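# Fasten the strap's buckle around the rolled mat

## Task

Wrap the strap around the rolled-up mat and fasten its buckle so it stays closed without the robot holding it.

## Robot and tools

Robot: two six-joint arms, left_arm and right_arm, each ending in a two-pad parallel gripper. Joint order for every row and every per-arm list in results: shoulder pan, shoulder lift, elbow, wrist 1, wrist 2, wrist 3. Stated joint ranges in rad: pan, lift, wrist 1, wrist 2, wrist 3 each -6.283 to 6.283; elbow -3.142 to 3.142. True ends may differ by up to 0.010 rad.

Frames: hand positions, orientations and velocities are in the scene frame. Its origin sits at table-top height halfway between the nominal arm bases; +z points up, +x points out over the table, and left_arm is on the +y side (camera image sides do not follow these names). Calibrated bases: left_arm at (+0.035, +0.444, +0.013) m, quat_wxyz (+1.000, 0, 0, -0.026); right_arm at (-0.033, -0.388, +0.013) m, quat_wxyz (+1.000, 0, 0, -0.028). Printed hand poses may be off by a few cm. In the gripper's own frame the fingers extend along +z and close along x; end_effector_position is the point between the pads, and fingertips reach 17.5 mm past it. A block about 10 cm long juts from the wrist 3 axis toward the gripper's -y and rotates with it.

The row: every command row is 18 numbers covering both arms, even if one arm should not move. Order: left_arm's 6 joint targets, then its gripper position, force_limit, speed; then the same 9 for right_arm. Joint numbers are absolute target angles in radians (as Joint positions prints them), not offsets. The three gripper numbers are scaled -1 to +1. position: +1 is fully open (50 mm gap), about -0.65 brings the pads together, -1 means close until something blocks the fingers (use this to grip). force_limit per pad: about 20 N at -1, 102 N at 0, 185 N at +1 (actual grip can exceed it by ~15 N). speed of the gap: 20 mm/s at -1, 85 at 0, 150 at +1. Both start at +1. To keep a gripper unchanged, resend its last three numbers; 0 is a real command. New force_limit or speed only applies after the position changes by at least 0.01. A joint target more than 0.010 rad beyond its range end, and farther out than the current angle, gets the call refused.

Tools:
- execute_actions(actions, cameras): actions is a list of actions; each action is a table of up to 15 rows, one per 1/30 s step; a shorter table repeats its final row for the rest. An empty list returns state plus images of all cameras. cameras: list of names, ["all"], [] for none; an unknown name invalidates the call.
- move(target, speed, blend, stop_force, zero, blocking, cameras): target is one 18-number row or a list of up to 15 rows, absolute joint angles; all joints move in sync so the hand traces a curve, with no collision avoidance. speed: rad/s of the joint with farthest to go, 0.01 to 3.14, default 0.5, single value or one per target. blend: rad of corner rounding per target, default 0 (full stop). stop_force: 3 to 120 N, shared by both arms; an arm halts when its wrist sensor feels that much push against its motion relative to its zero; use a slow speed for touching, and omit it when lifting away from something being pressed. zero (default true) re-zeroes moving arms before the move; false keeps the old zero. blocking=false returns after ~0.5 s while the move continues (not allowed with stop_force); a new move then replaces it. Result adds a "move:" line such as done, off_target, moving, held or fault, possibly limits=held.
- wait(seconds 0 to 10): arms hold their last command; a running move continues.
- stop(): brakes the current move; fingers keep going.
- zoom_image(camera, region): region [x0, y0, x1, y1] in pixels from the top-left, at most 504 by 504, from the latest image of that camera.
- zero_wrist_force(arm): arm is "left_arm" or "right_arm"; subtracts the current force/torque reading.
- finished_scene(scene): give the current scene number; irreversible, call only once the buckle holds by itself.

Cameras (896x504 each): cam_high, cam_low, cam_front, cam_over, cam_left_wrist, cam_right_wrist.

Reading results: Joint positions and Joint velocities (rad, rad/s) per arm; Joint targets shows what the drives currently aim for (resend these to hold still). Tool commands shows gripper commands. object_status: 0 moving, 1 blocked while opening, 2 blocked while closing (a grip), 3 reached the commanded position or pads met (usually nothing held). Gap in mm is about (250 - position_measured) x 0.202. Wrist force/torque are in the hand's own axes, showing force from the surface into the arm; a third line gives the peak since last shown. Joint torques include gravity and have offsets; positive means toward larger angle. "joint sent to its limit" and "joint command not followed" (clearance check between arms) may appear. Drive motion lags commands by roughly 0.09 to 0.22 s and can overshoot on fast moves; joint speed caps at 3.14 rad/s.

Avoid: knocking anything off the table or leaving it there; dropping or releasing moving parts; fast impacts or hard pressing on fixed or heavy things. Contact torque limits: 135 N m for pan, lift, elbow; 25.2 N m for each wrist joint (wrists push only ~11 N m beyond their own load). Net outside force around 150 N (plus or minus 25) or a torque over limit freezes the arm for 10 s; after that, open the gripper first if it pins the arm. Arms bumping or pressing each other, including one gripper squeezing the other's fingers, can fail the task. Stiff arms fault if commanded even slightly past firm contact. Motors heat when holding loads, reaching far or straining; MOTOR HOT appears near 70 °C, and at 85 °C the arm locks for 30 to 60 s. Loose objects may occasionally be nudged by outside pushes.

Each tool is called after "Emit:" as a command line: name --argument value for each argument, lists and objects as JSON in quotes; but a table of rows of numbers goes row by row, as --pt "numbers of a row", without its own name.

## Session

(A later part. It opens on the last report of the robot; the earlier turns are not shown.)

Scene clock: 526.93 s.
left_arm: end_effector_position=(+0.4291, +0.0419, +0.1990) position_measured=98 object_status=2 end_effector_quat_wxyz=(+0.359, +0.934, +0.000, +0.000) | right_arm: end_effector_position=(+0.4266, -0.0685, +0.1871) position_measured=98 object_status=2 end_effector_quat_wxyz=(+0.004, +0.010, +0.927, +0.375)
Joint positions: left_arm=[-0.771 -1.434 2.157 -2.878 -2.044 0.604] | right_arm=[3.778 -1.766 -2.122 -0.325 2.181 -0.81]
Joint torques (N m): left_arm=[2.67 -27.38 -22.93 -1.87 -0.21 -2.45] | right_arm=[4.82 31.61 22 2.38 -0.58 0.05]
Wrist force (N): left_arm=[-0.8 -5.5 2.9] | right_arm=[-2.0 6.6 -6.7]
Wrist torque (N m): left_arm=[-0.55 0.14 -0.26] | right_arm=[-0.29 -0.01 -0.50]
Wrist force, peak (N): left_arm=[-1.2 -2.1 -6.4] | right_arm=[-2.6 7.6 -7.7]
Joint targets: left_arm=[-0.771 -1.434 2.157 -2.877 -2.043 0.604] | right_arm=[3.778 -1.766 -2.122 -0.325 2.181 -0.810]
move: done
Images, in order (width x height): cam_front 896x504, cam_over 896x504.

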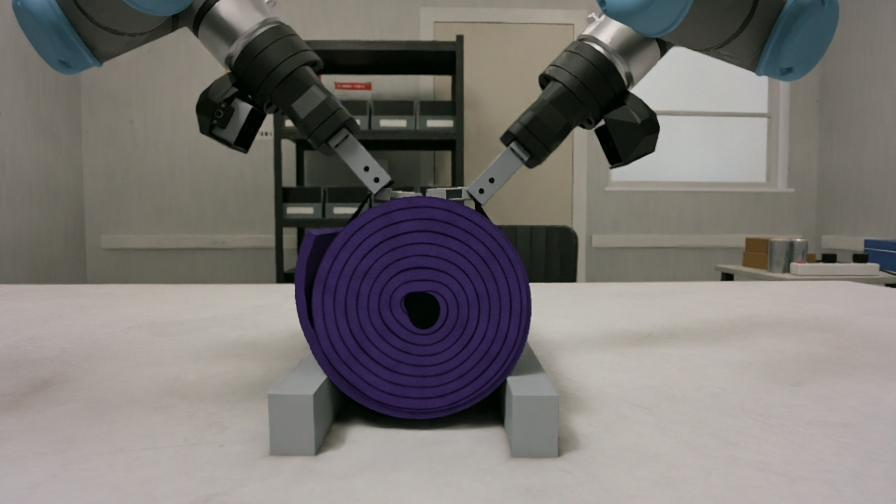

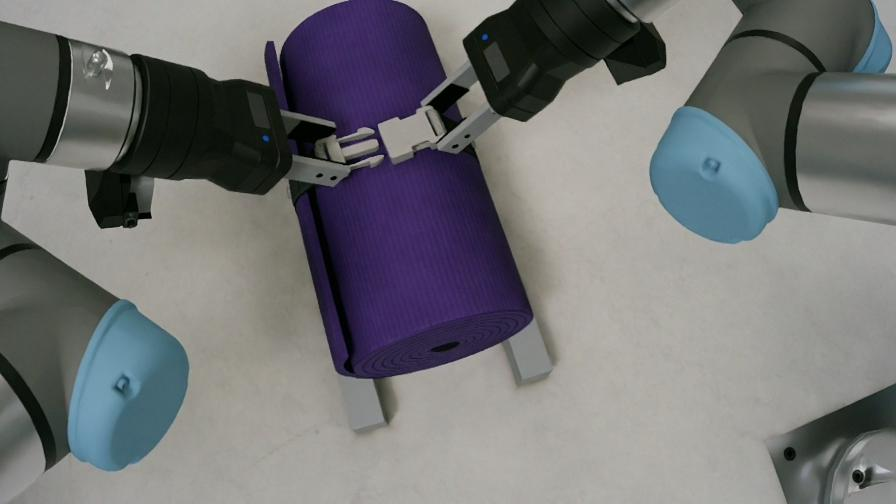

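Emit:
move --target '[-0.7707,-1.4349,2.1549,-2.8742,-2.0434,0.6037,-1,1,-1,3.7899,-1.7559,-2.1431,-0.2811,2.1504,-0.7495,-1,1,-1]' --speed 0.05

Emit:
move --target '[-0.7888,-1.4192,2.1379,-2.8804,-2.0333,0.5869,-1,1,-1,3.7899,-1.7559,-2.1431,-0.2811,2.1504,-0.7495,-1,1,-1]' --speed 0.03 --stop_force 25 --cameras '["cam_front","cam_over"]'

Emit:
zoom_image --camera "cam_front" --region '[340, 140, 520, 230]'

Emit:
zoom_image --camera "cam_over" --region '[250, 60, 500, 220]'

Scene clock: 546.23 s.
left_arm: end_effector_position=(+0.4293, +0.0416, +0.2001) position_measured=98 object_status=2 end_effector_quat_wxyz=(+0.358, +0.934, +0.000, +0.000) | right_arm: end_effector_position=(+0.4259, -0.0687, +0.1873) position_measured=98 object_status=2 end_effector_quat_wxyz=(+0.013, +0.031, +0.927, +0.373)
Joint positions: left_arm=[-0.771 -1.435 2.155 -2.874 -2.043 0.604] | right_arm=[3.79 -1.756 -2.143 -0.281 2.15 -0.749]
Joint torques (N m): left_arm=[-8.38 -37.25 -26.98 -1.61 0.92 2.11] | right_arm=[-2.62 26.17 16.37 0.97 -0.6 -0.85]
Wrist force (N): left_arm=[-1.1 -5.3 2.5] | right_arm=[4.1 7.5 -6.6]
Wrist torque (N m): left_arm=[-0.55 0.13 -0.25] | right_arm=[-0.21 0.21 -0.64]
Wrist force, peak (N): left_arm=[-0.5 -6.1 3.2] | right_arm=[4.0 6.7 -8.2]
Joint targets: left_arm=[-0.771 -1.435 2.155 -2.874 -2.043 0.604] | right_arm=[3.790 -1.756 -2.143 -0.281 2.150 -0.750]
move: done

Scene clock: 547.60 s.
left_arm: end_effector_position=(+0.4295, +0.0349, +0.2000) position_measured=98 object_status=2 end_effector_quat_wxyz=(+0.358, +0.934, +0.000, +0.000) | right_arm: end_effector_position=(+0.4259, -0.0687, +0.1873) position_measured=98 object_status=2 end_effector_quat_wxyz=(+0.013, +0.031, +0.927, +0.373)
Joint positions: left_arm=[-0.781 -1.426 2.145 -2.878 -2.038 0.594] | right_arm=[3.79 -1.756 -2.143 -0.281 2.15 -0.749]
Joint torques (N m): left_arm=[1.35 -35.82 -17.92 -2.65 -5.49 2.55] | right_arm=[17.66 8.94 26.36 4.29 3.63 -1]
Wrist force (N): left_arm=[0.6 -19.7 -15.1] | right_arm=[-1.1 -10.0 -26.2]
Wrist torque (N m): left_arm=[-0.49 0.19 -0.36] | right_arm=[-0.73 0.24 -0.48]
Wrist force, peak (N): left_arm=[-1.4 -32.1 -31.3] | right_arm=[1.2 -16.4 -34.5]
Joint targets: left_arm=[-0.781 -1.426 2.145 -2.878 -2.038 0.594] | right_arm=[3.790 -1.756 -2.143 -0.281 2.150 -0.750]
move: contact (left_arm)
Images, in order (width x height): cam_front 896x504, cam_over 896x504.

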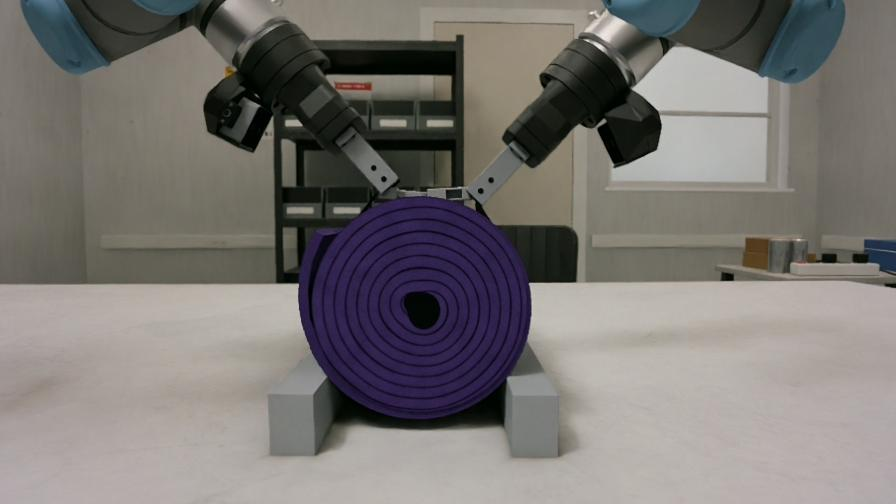

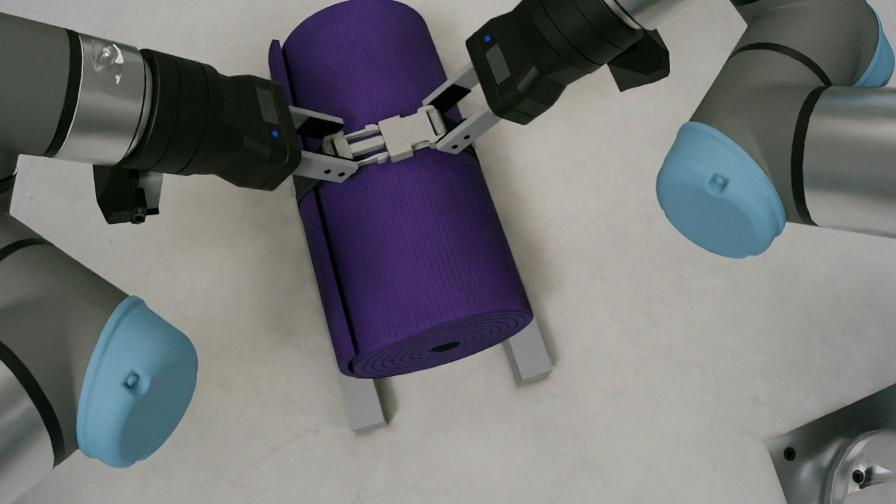

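Scaled by 2.800.

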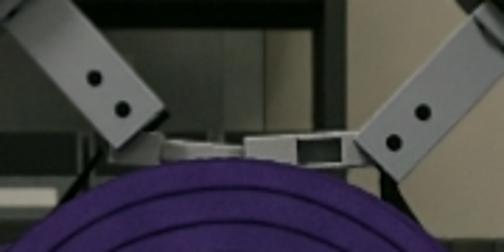

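Scaled by 2.016.

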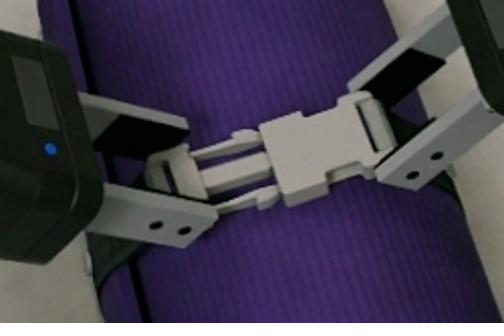

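Emit:
move --pt "-0.784 -1.4233 2.142 -2.879 -2.036 0.681 -1 1 -1 3.7899 -1.7559 -2.1431 -0.2811 2.1504 -0.7495 -1 1 -1" --pt "-0.786 -1.4217 2.140 -2.8795 -2.035 0.500 -1 1 -1 3.7899 -1.7559 -2.1431 -0.2811 2.1504 -0.7495 -1 1 -1" --pt "-0.788 -1.420 2.138 -2.8803 -2.0337 0.676 -1 1 -1 3.7899 -1.7559 -2.1431 -0.2811 2.1504 -0.7495 -1 1 -1" --pt "-0.7888 -1.4192 2.1379 -2.8804 -2.0333 0.587 -1 1 -1 3.7899 -1.7559 -2.1431 -0.2811 2.1504 -0.7495 -1 1 -1" --speed 0.15 --cameras '["cam_front","cam_over"]'

Emit:
zoom_image --camera "cam_front" --region '[340, 140, 520, 230]'

Emit:
zoom_image --camera "cam_over" --region '[250, 60, 500, 220]'

Scene clock: 558.37 s.
left_arm: end_effector_position=(+0.4295, +0.0296, +0.2001) position_measured=98 object_status=2 end_effector_quat_wxyz=(+0.358, +0.934, +0.000, +0.000) | right_arm: end_effector_position=(+0.4259, -0.0687, +0.1873) position_measured=98 object_status=2 end_effector_quat_wxyz=(+0.013, +0.031, +0.927, +0.373)
Joint positions: left_arm=[-0.789 -1.419 2.138 -2.88 -2.033 0.587] | right_arm=[3.79 -1.756 -2.143 -0.281 2.15 -0.75]
Joint torques (N m): left_arm=[-5.65 -24.11 -30.5 -7.21 1.21 2.53] | right_arm=[12.4 30.12 23.93 3.42 4.4 -0.91]
Wrist force (N): left_arm=[-7.7 -13.8 -6.3] | right_arm=[-4.2 -6.6 -12.4]
Wrist torque (N m): left_arm=[-0.57 0.03 -0.34] | right_arm=[-0.43 -0.16 -0.41]
Wrist force, peak (N): left_arm=[-2.0 -67.3 -85.3] | right_arm=[4.3 -44.6 -79.9]
Joint targets: left_arm=[-0.789 -1.419 2.138 -2.880 -2.033 0.587] | right_arm=[3.790 -1.756 -2.143 -0.281 2.150 -0.750]
move: done
Images, in order (width x height): cam_front 896x504, cam_over 896x504.

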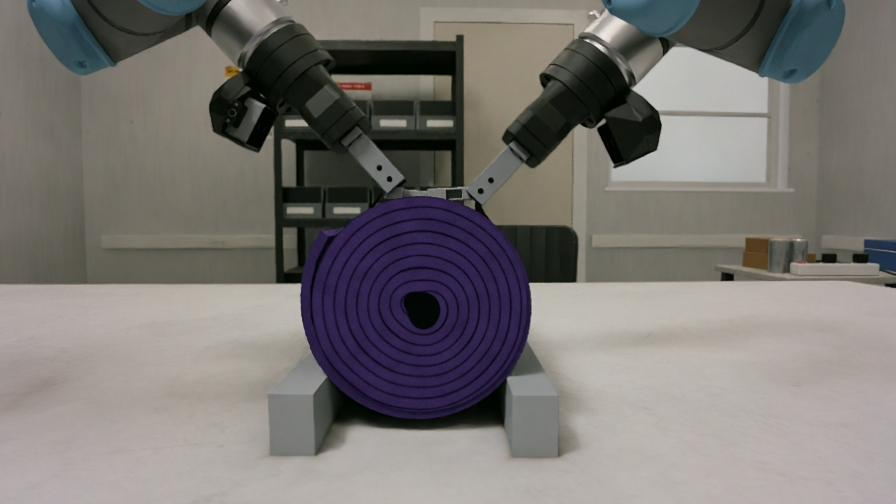

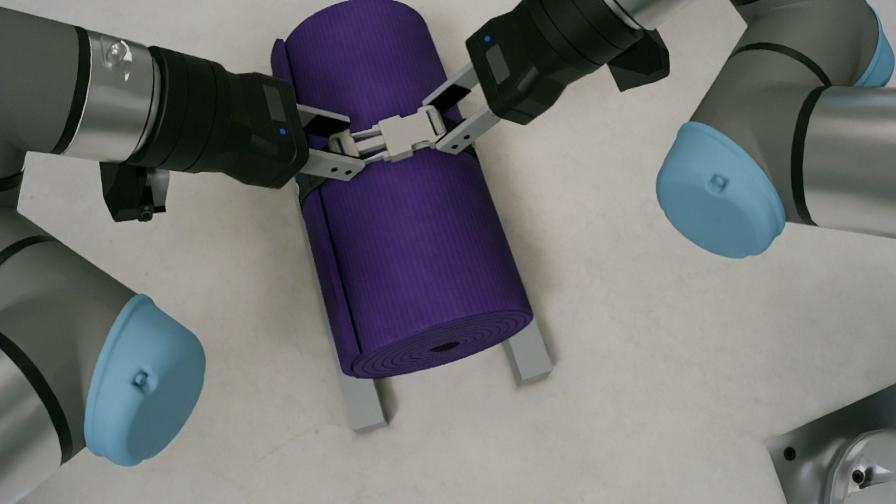

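Scaled by 2.800.

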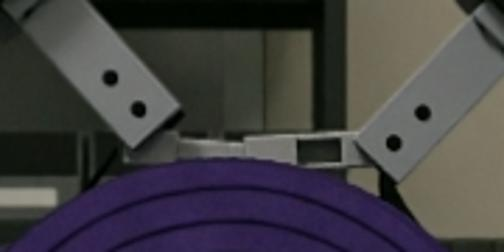

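Scaled by 2.016.

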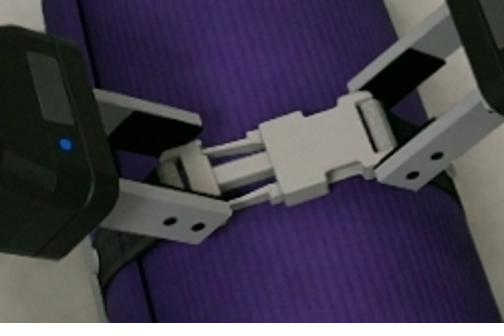

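Emit:
move --pt "-0.8069 -1.4036 2.1209 -2.8865 -2.0232 0.5701 -1 1 -1 3.7899 -1.7559 -2.1431 -0.2811 2.1504 -0.7495 -1 1 -1" --pt "-0.8221 -1.3906 2.1067 -2.8916 -2.0148 0.5561 -1 1 -1 3.7899 -1.7559 -2.1431 -0.2811 2.1504 -0.7495 -1 1 -1" --speed 0.04 --stop_force 60 --cameras '["cam_front","cam_over"]'

Emit:
zoom_image --camera "cam_front" --region '[340, 140, 520, 230]'

Emit:
zoom_image --camera "cam_over" --region '[250, 60, 500, 220]'

Scene clock: 567.03 s.
left_arm: end_effector_position=(+0.4289, +0.0075, +0.2001) position_measured=98 object_status=2 end_effector_quat_wxyz=(+0.359, +0.934, +0.000, +0.000) | right_arm: end_effector_position=(+0.4259, -0.0687, +0.1873) position_measured=98 object_status=2 end_effector_quat_wxyz=(+0.013, +0.031, +0.927, +0.373)
Joint positions: left_arm=[-0.822 -1.391 2.107 -2.892 -2.015 0.556] | right_arm=[3.79 -1.756 -2.143 -0.281 2.15 -0.749]
Joint torques (N m): left_arm=[8.5 -41.35 -22.29 -5.1 -2.53 2.28] | right_arm=[11.63 20.21 25.27 2.16 3.35 -0.91]
Wrist force (N): left_arm=[-9.8 -20.6 -5.0] | right_arm=[-9.6 -9.1 -8.3]
Wrist torque (N m): left_arm=[-0.73 -0.15 -0.15] | right_arm=[-0.58 -0.24 -0.47]
Wrist force, peak (N): left_arm=[-11.1 -38.8 -22.6] | right_arm=[-11.4 -29.2 -27.3]
Joint targets: left_arm=[-0.822 -1.391 2.107 -2.892 -2.015 0.556] | right_arm=[3.790 -1.756 -2.143 -0.281 2.150 -0.750]
move: done
Images, in order (width x height): cam_front 896x504, cam_over 896x504.

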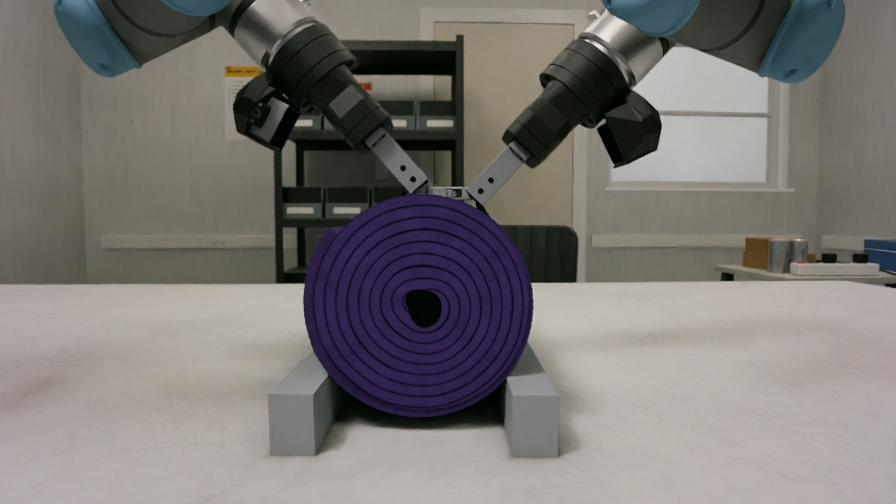

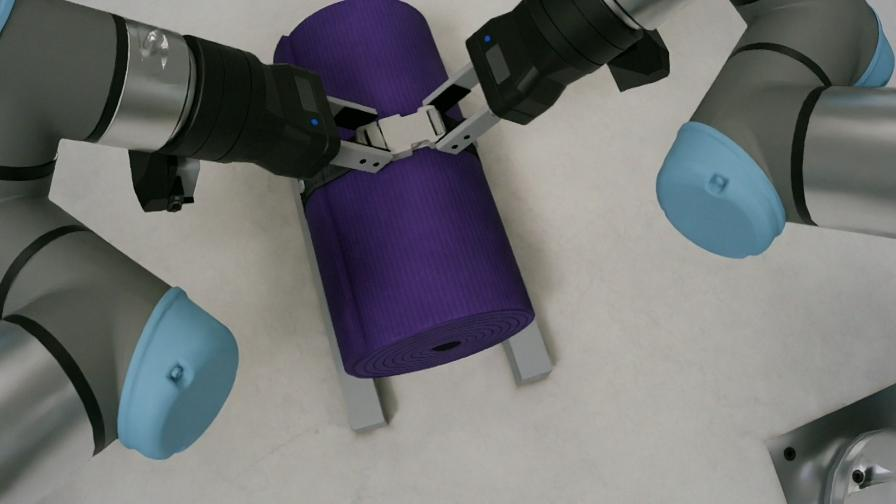

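Scaled by 2.800.

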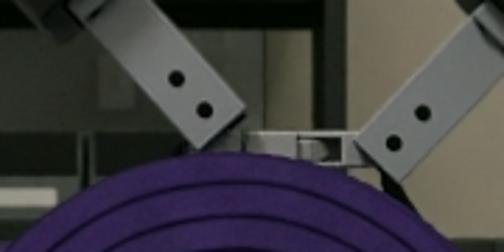

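Scaled by 2.016.

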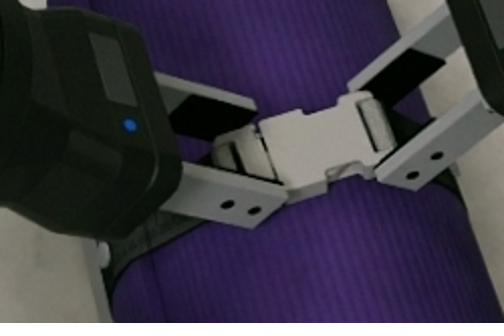

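Emit:
move --target '[-0.8343,-1.3802,2.0953,-2.8956,-2.008,0.5449,-1,1,-1,3.7899,-1.7559,-2.1431,-0.2811,2.1504,-0.7495,-1,1,-1]' --speed 0.03 --stop_force 45 --zero false --cameras '["cam_front","cam_over"]'

Emit:
zoom_image --camera "cam_front" --region '[340, 140, 520, 230]'

Emit:
zoom_image --camera "cam_over" --region '[300, 80, 470, 190]'

Scene clock: 573.87 s.
left_arm: end_effector_position=(+0.4288, +0.0049, +0.1999) position_measured=98 object_status=2 end_effector_quat_wxyz=(+0.358, +0.934, +0.000, +0.000) | right_arm: end_effector_position=(+0.4259, -0.0688, +0.1873) position_measured=98 object_status=2 end_effector_quat_wxyz=(+0.013, +0.031, +0.927, +0.373)
Joint positions: left_arm=[-0.826 -1.387 2.103 -2.893 -2.012 0.552] | right_arm=[3.79 -1.756 -2.143 -0.281 2.15 -0.749]
Joint torques (N m): left_arm=[-7.4 -40.62 -33.23 -9 -5.61 2.12] | right_arm=[34.15 17.2 28.02 7.49 11.9 -0.83]
Wrist force (N): left_arm=[-11.6 -48.7 -31.7] | right_arm=[-13.5 -36.2 -34.6]
Wrist torque (N m): left_arm=[-0.50 -0.36 0.05] | right_arm=[-0.43 -0.09 -0.63]
Wrist force, peak (N): left_arm=[-9.6 -56.7 -43.0] | right_arm=[-12.6 -44.4 -43.0]
Joint targets: left_arm=[-0.826 -1.387 2.103 -2.893 -2.012 0.552] | right_arm=[3.790 -1.756 -2.143 -0.281 2.150 -0.750]
move: contact (left_arm)
Images, in order (width x height): cam_front 896x504, cam_over 896x504.

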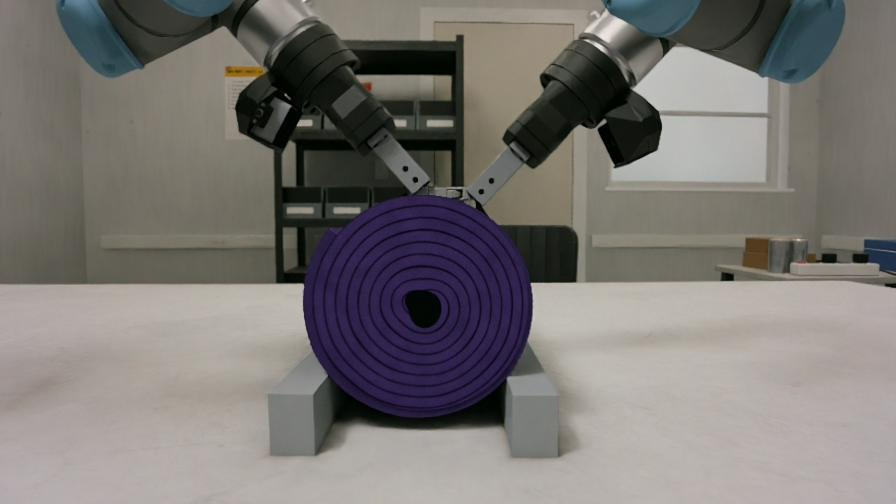

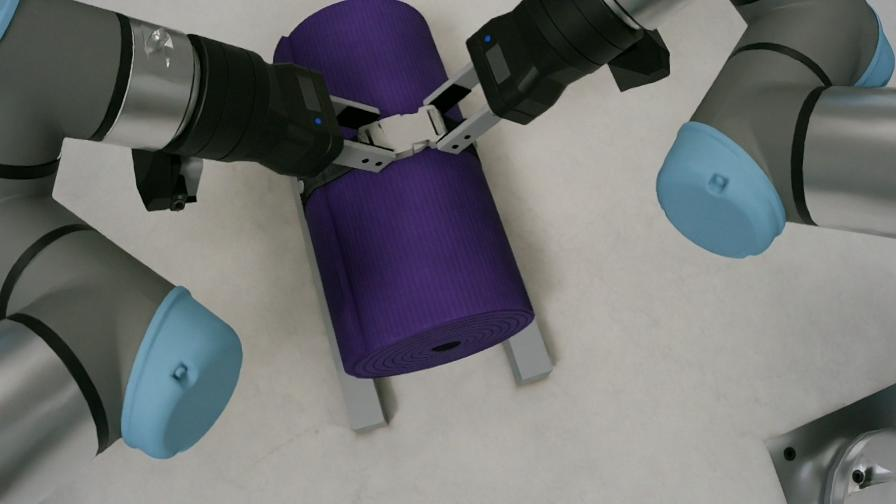

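Scaled by 2.800.

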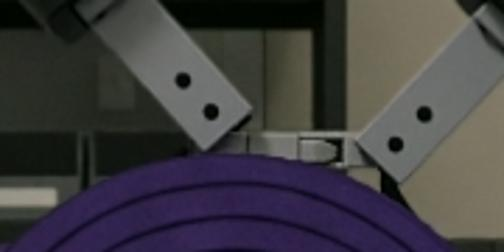

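Scaled by 2.965.

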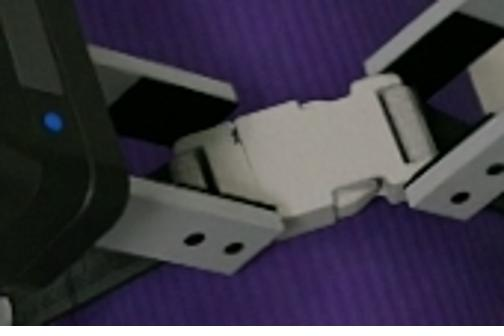

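Emit:
move --target '[-0.814,-1.3974,2.1142,-2.889,-2.0192,0.5634,-1,1,-1,3.7899,-1.7559,-2.1431,-0.2811,2.1504,-0.7495,-1,1,-1]' --speed 0.03 --cameras '["cam_over","cam_front"]'

Emit:
zoom_image --camera "cam_over" --region '[300, 80, 470, 190]'

Emit:
zoom_image --camera "cam_front" --region '[340, 140, 520, 230]'

Scene clock: 580.37 s.
left_arm: end_effector_position=(+0.4292, +0.0129, +0.2000) position_measured=98 object_status=2 end_effector_quat_wxyz=(+0.358, +0.934, +0.000, +0.000) | right_arm: end_effector_position=(+0.4259, -0.0687, +0.1873) position_measured=254 object_status=3 end_effector_quat_wxyz=(+0.013, +0.031, +0.927, +0.373)
Joint positions: left_arm=[-0.814 -1.397 2.114 -2.889 -2.019 0.563] | right_arm=[3.79 -1.756 -2.143 -0.281 2.15 -0.75]
Joint torques (N m): left_arm=[9.45 -32.61 -19.61 -6.96 -1.72 -0.51] | right_arm=[2.11 24.19 19.5 4.54 0.86 1.04]
Wrist force (N): left_arm=[-2.0 -10.6 3.3] | right_arm=[-1.4 -1.2 -2.6]
Wrist torque (N m): left_arm=[-0.63 0.15 -0.32] | right_arm=[-0.32 -0.04 -0.60]
Wrist force, peak (N): left_arm=[-6.8 54.1 58.5] | right_arm=[0.5 61.5 57.8]
Joint targets: left_arm=[-0.814 -1.397 2.114 -2.889 -2.019 0.563] | right_arm=[3.790 -1.756 -2.143 -0.281 2.150 -0.750]
move: done
Images, in order (width x height): cam_front 896x504, cam_over 896x504.

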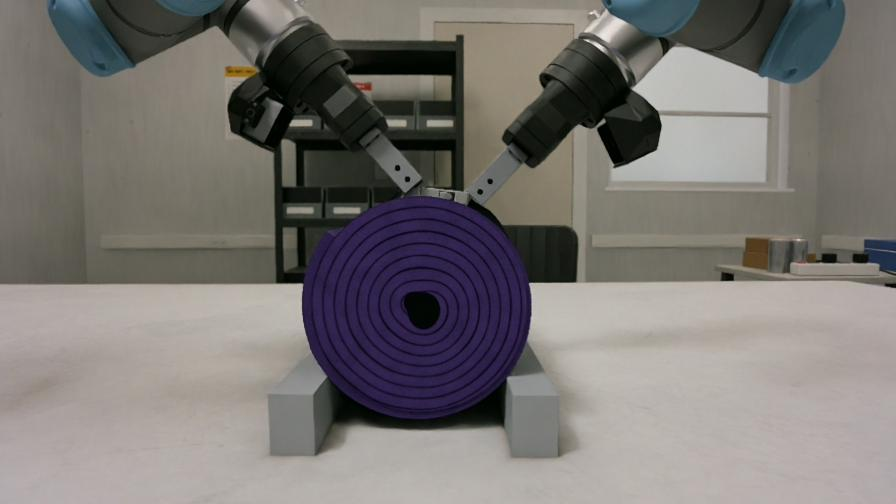

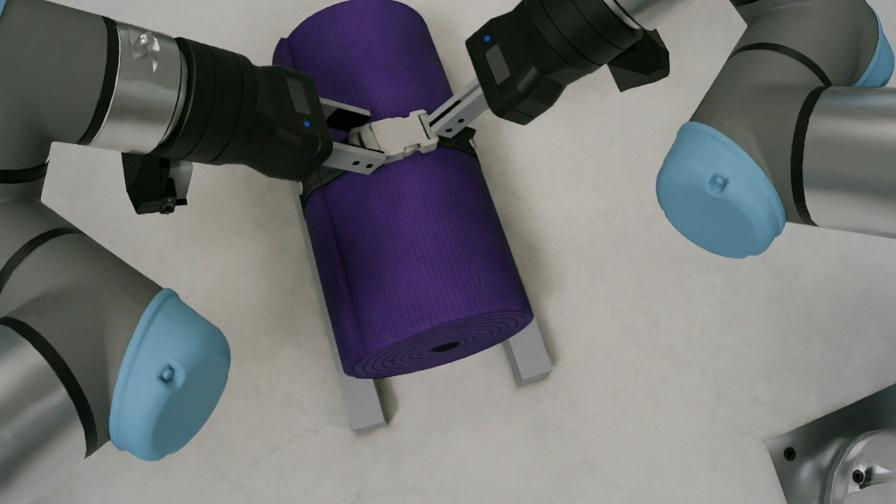

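Scaled by 2.965.

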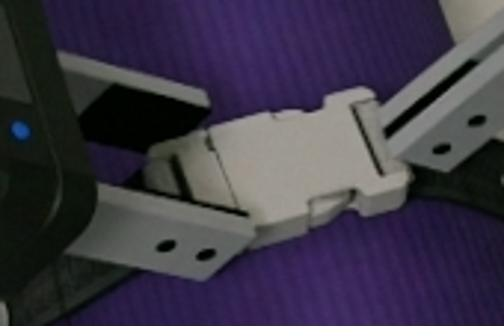

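Scaled by 2.800.

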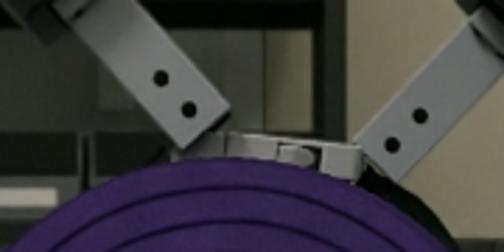

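Emit:
move --target '[-0.8129,-1.3984,2.1152,-2.889,-2.0198,0.5643,0.75,1,-1,3.7482,-1.6759,-2.0111,-0.4931,2.1504,-0.7495,-1,1,-1]' --speed 0.1

Emit:
move --target '[-0.7829,-1.4784,1.9952,-2.679,-2.0198,0.5643,0.75,1,-1,3.7482,-1.6759,-2.0111,-0.4931,2.1504,-0.7495,-1,1,-1]' --speed 0.15 --cameras '["all"]'

Emit:
zoom_image --camera "cam_over" --region '[300, 80, 470, 190]'

Scene clock: 587.67 s.
left_arm: end_effector_position=(+0.4293, +0.0136, +0.2002) position_measured=41 object_status=3 end_effector_quat_wxyz=(+0.359, +0.933, +0.000, +0.000) | right_arm: end_effector_position=(+0.4531, -0.0795, +0.2584) position_measured=254 object_status=3 end_effector_quat_wxyz=(+0.021, +0.051, +0.926, +0.373)
Joint positions: left_arm=[-0.813 -1.398 2.115 -2.889 -2.02 0.564] | right_arm=[3.748 -1.676 -2.011 -0.493 2.15 -0.749]
Joint torques (N m): left_arm=[10.73 -39.01 -13.89 -1.42 -2.81 2.5] | right_arm=[5.87 14.96 11.64 5.33 3.56 1.3]
Wrist force (N): left_arm=[-2.0 -4.6 2.4] | right_arm=[1.0 -1.6 -0.9]
Wrist torque (N m): left_arm=[-0.60 0.24 -0.41] | right_arm=[-0.35 -0.03 -0.59]
Wrist force, peak (N): left_arm=[-1.3 -11.0 3.4] | right_arm=[-0.7 0.0 -3.8]
Joint targets: left_arm=[-0.813 -1.398 2.115 -2.889 -2.020 0.564] | right_arm=[3.748 -1.676 -2.011 -0.493 2.150 -0.750]
move: done

Scene clock: 589.40 s.
left_arm: end_effector_position=(+0.4489, +0.0181, +0.2665) position_measured=41 object_status=3 end_effector_quat_wxyz=(+0.355, +0.935, +0.015, +0.003) | right_arm: end_effector_position=(+0.4530, -0.0794, +0.2582) position_measured=254 object_status=3 end_effector_quat_wxyz=(+0.021, +0.051, +0.926, +0.373)
Joint positions: left_arm=[-0.783 -1.479 1.995 -2.679 -2.02 0.564] | right_arm=[3.748 -1.676 -2.011 -0.493 2.15 -0.749]
Joint torques (N m): left_arm=[-5.33 -22.48 -17.59 -5.94 -2.5 1.96] | right_arm=[6.13 15.09 12.99 2.5 3.64 1.3]
Wrist force (N): left_arm=[-1.8 -4.7 2.4] | right_arm=[0.9 -1.7 -0.8]
Wrist torque (N m): left_arm=[-0.62 0.21 -0.40] | right_arm=[-0.35 -0.02 -0.59]
Wrist force, peak (N): left_arm=[-2.3 -5.3 3.1] | right_arm=[0.9 -2.0 -0.8]
Joint targets: left_arm=[-0.783 -1.478 1.995 -2.679 -2.020 0.564] | right_arm=[3.748 -1.676 -2.011 -0.493 2.150 -0.750]
move: done

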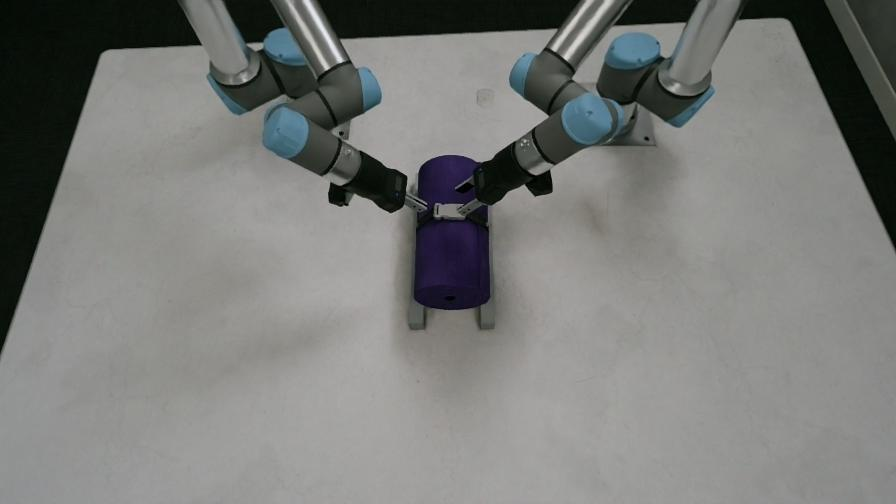

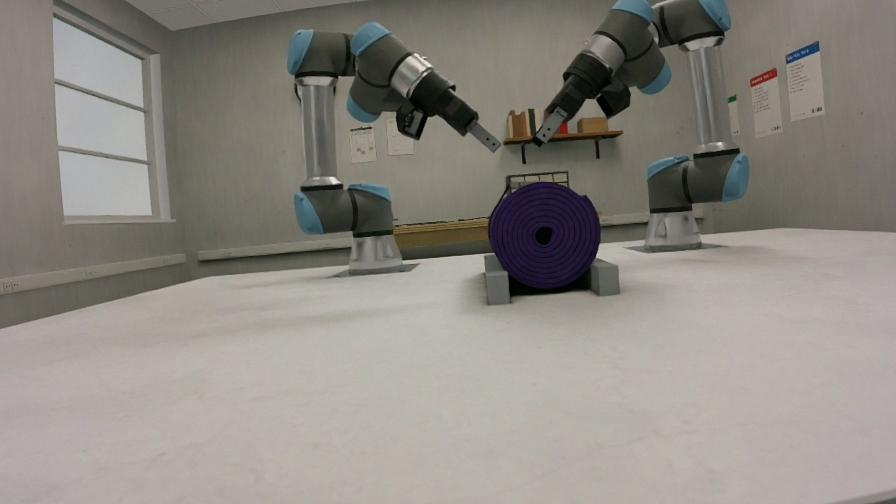

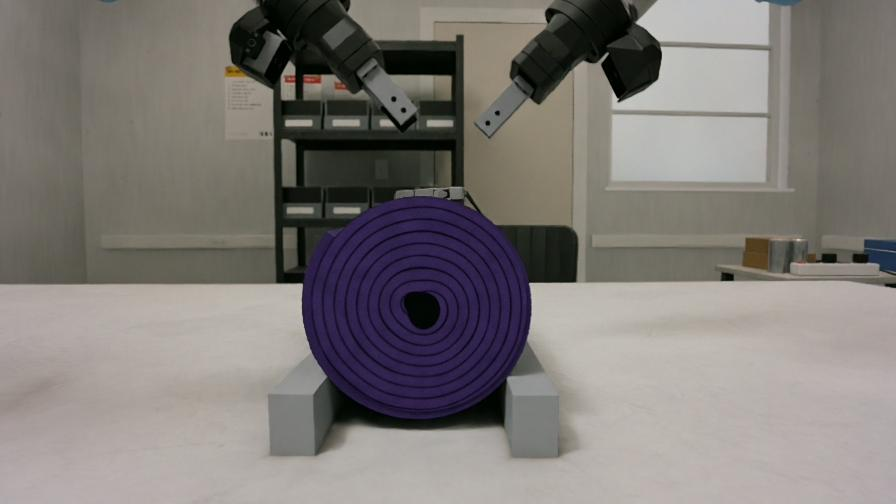

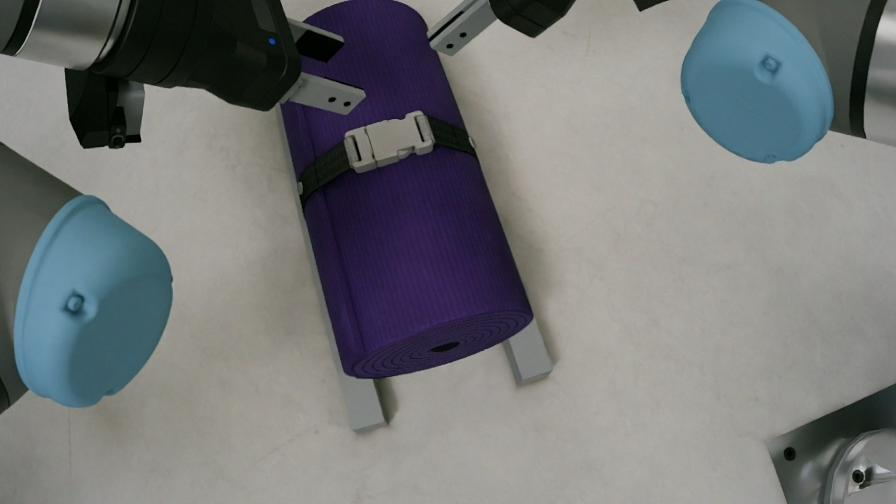

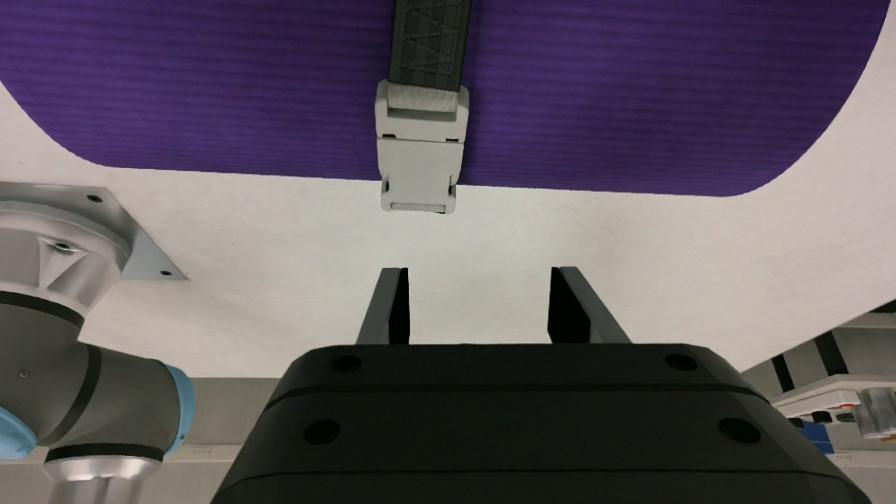

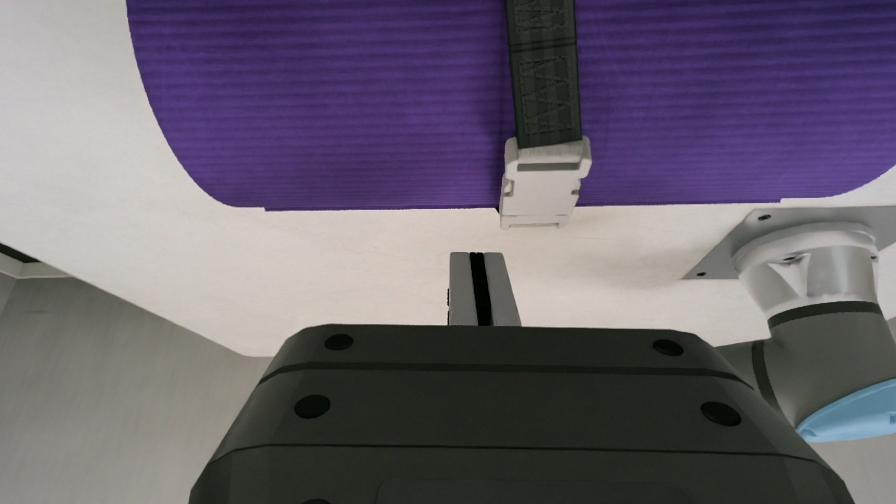

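Scaled by 2.965.

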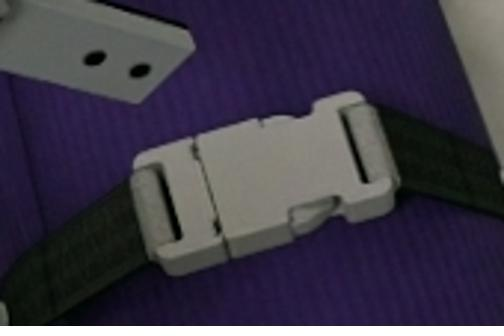

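Buckled.

Emit:
finished_scene --scene 2

The scene is finished: the task was done.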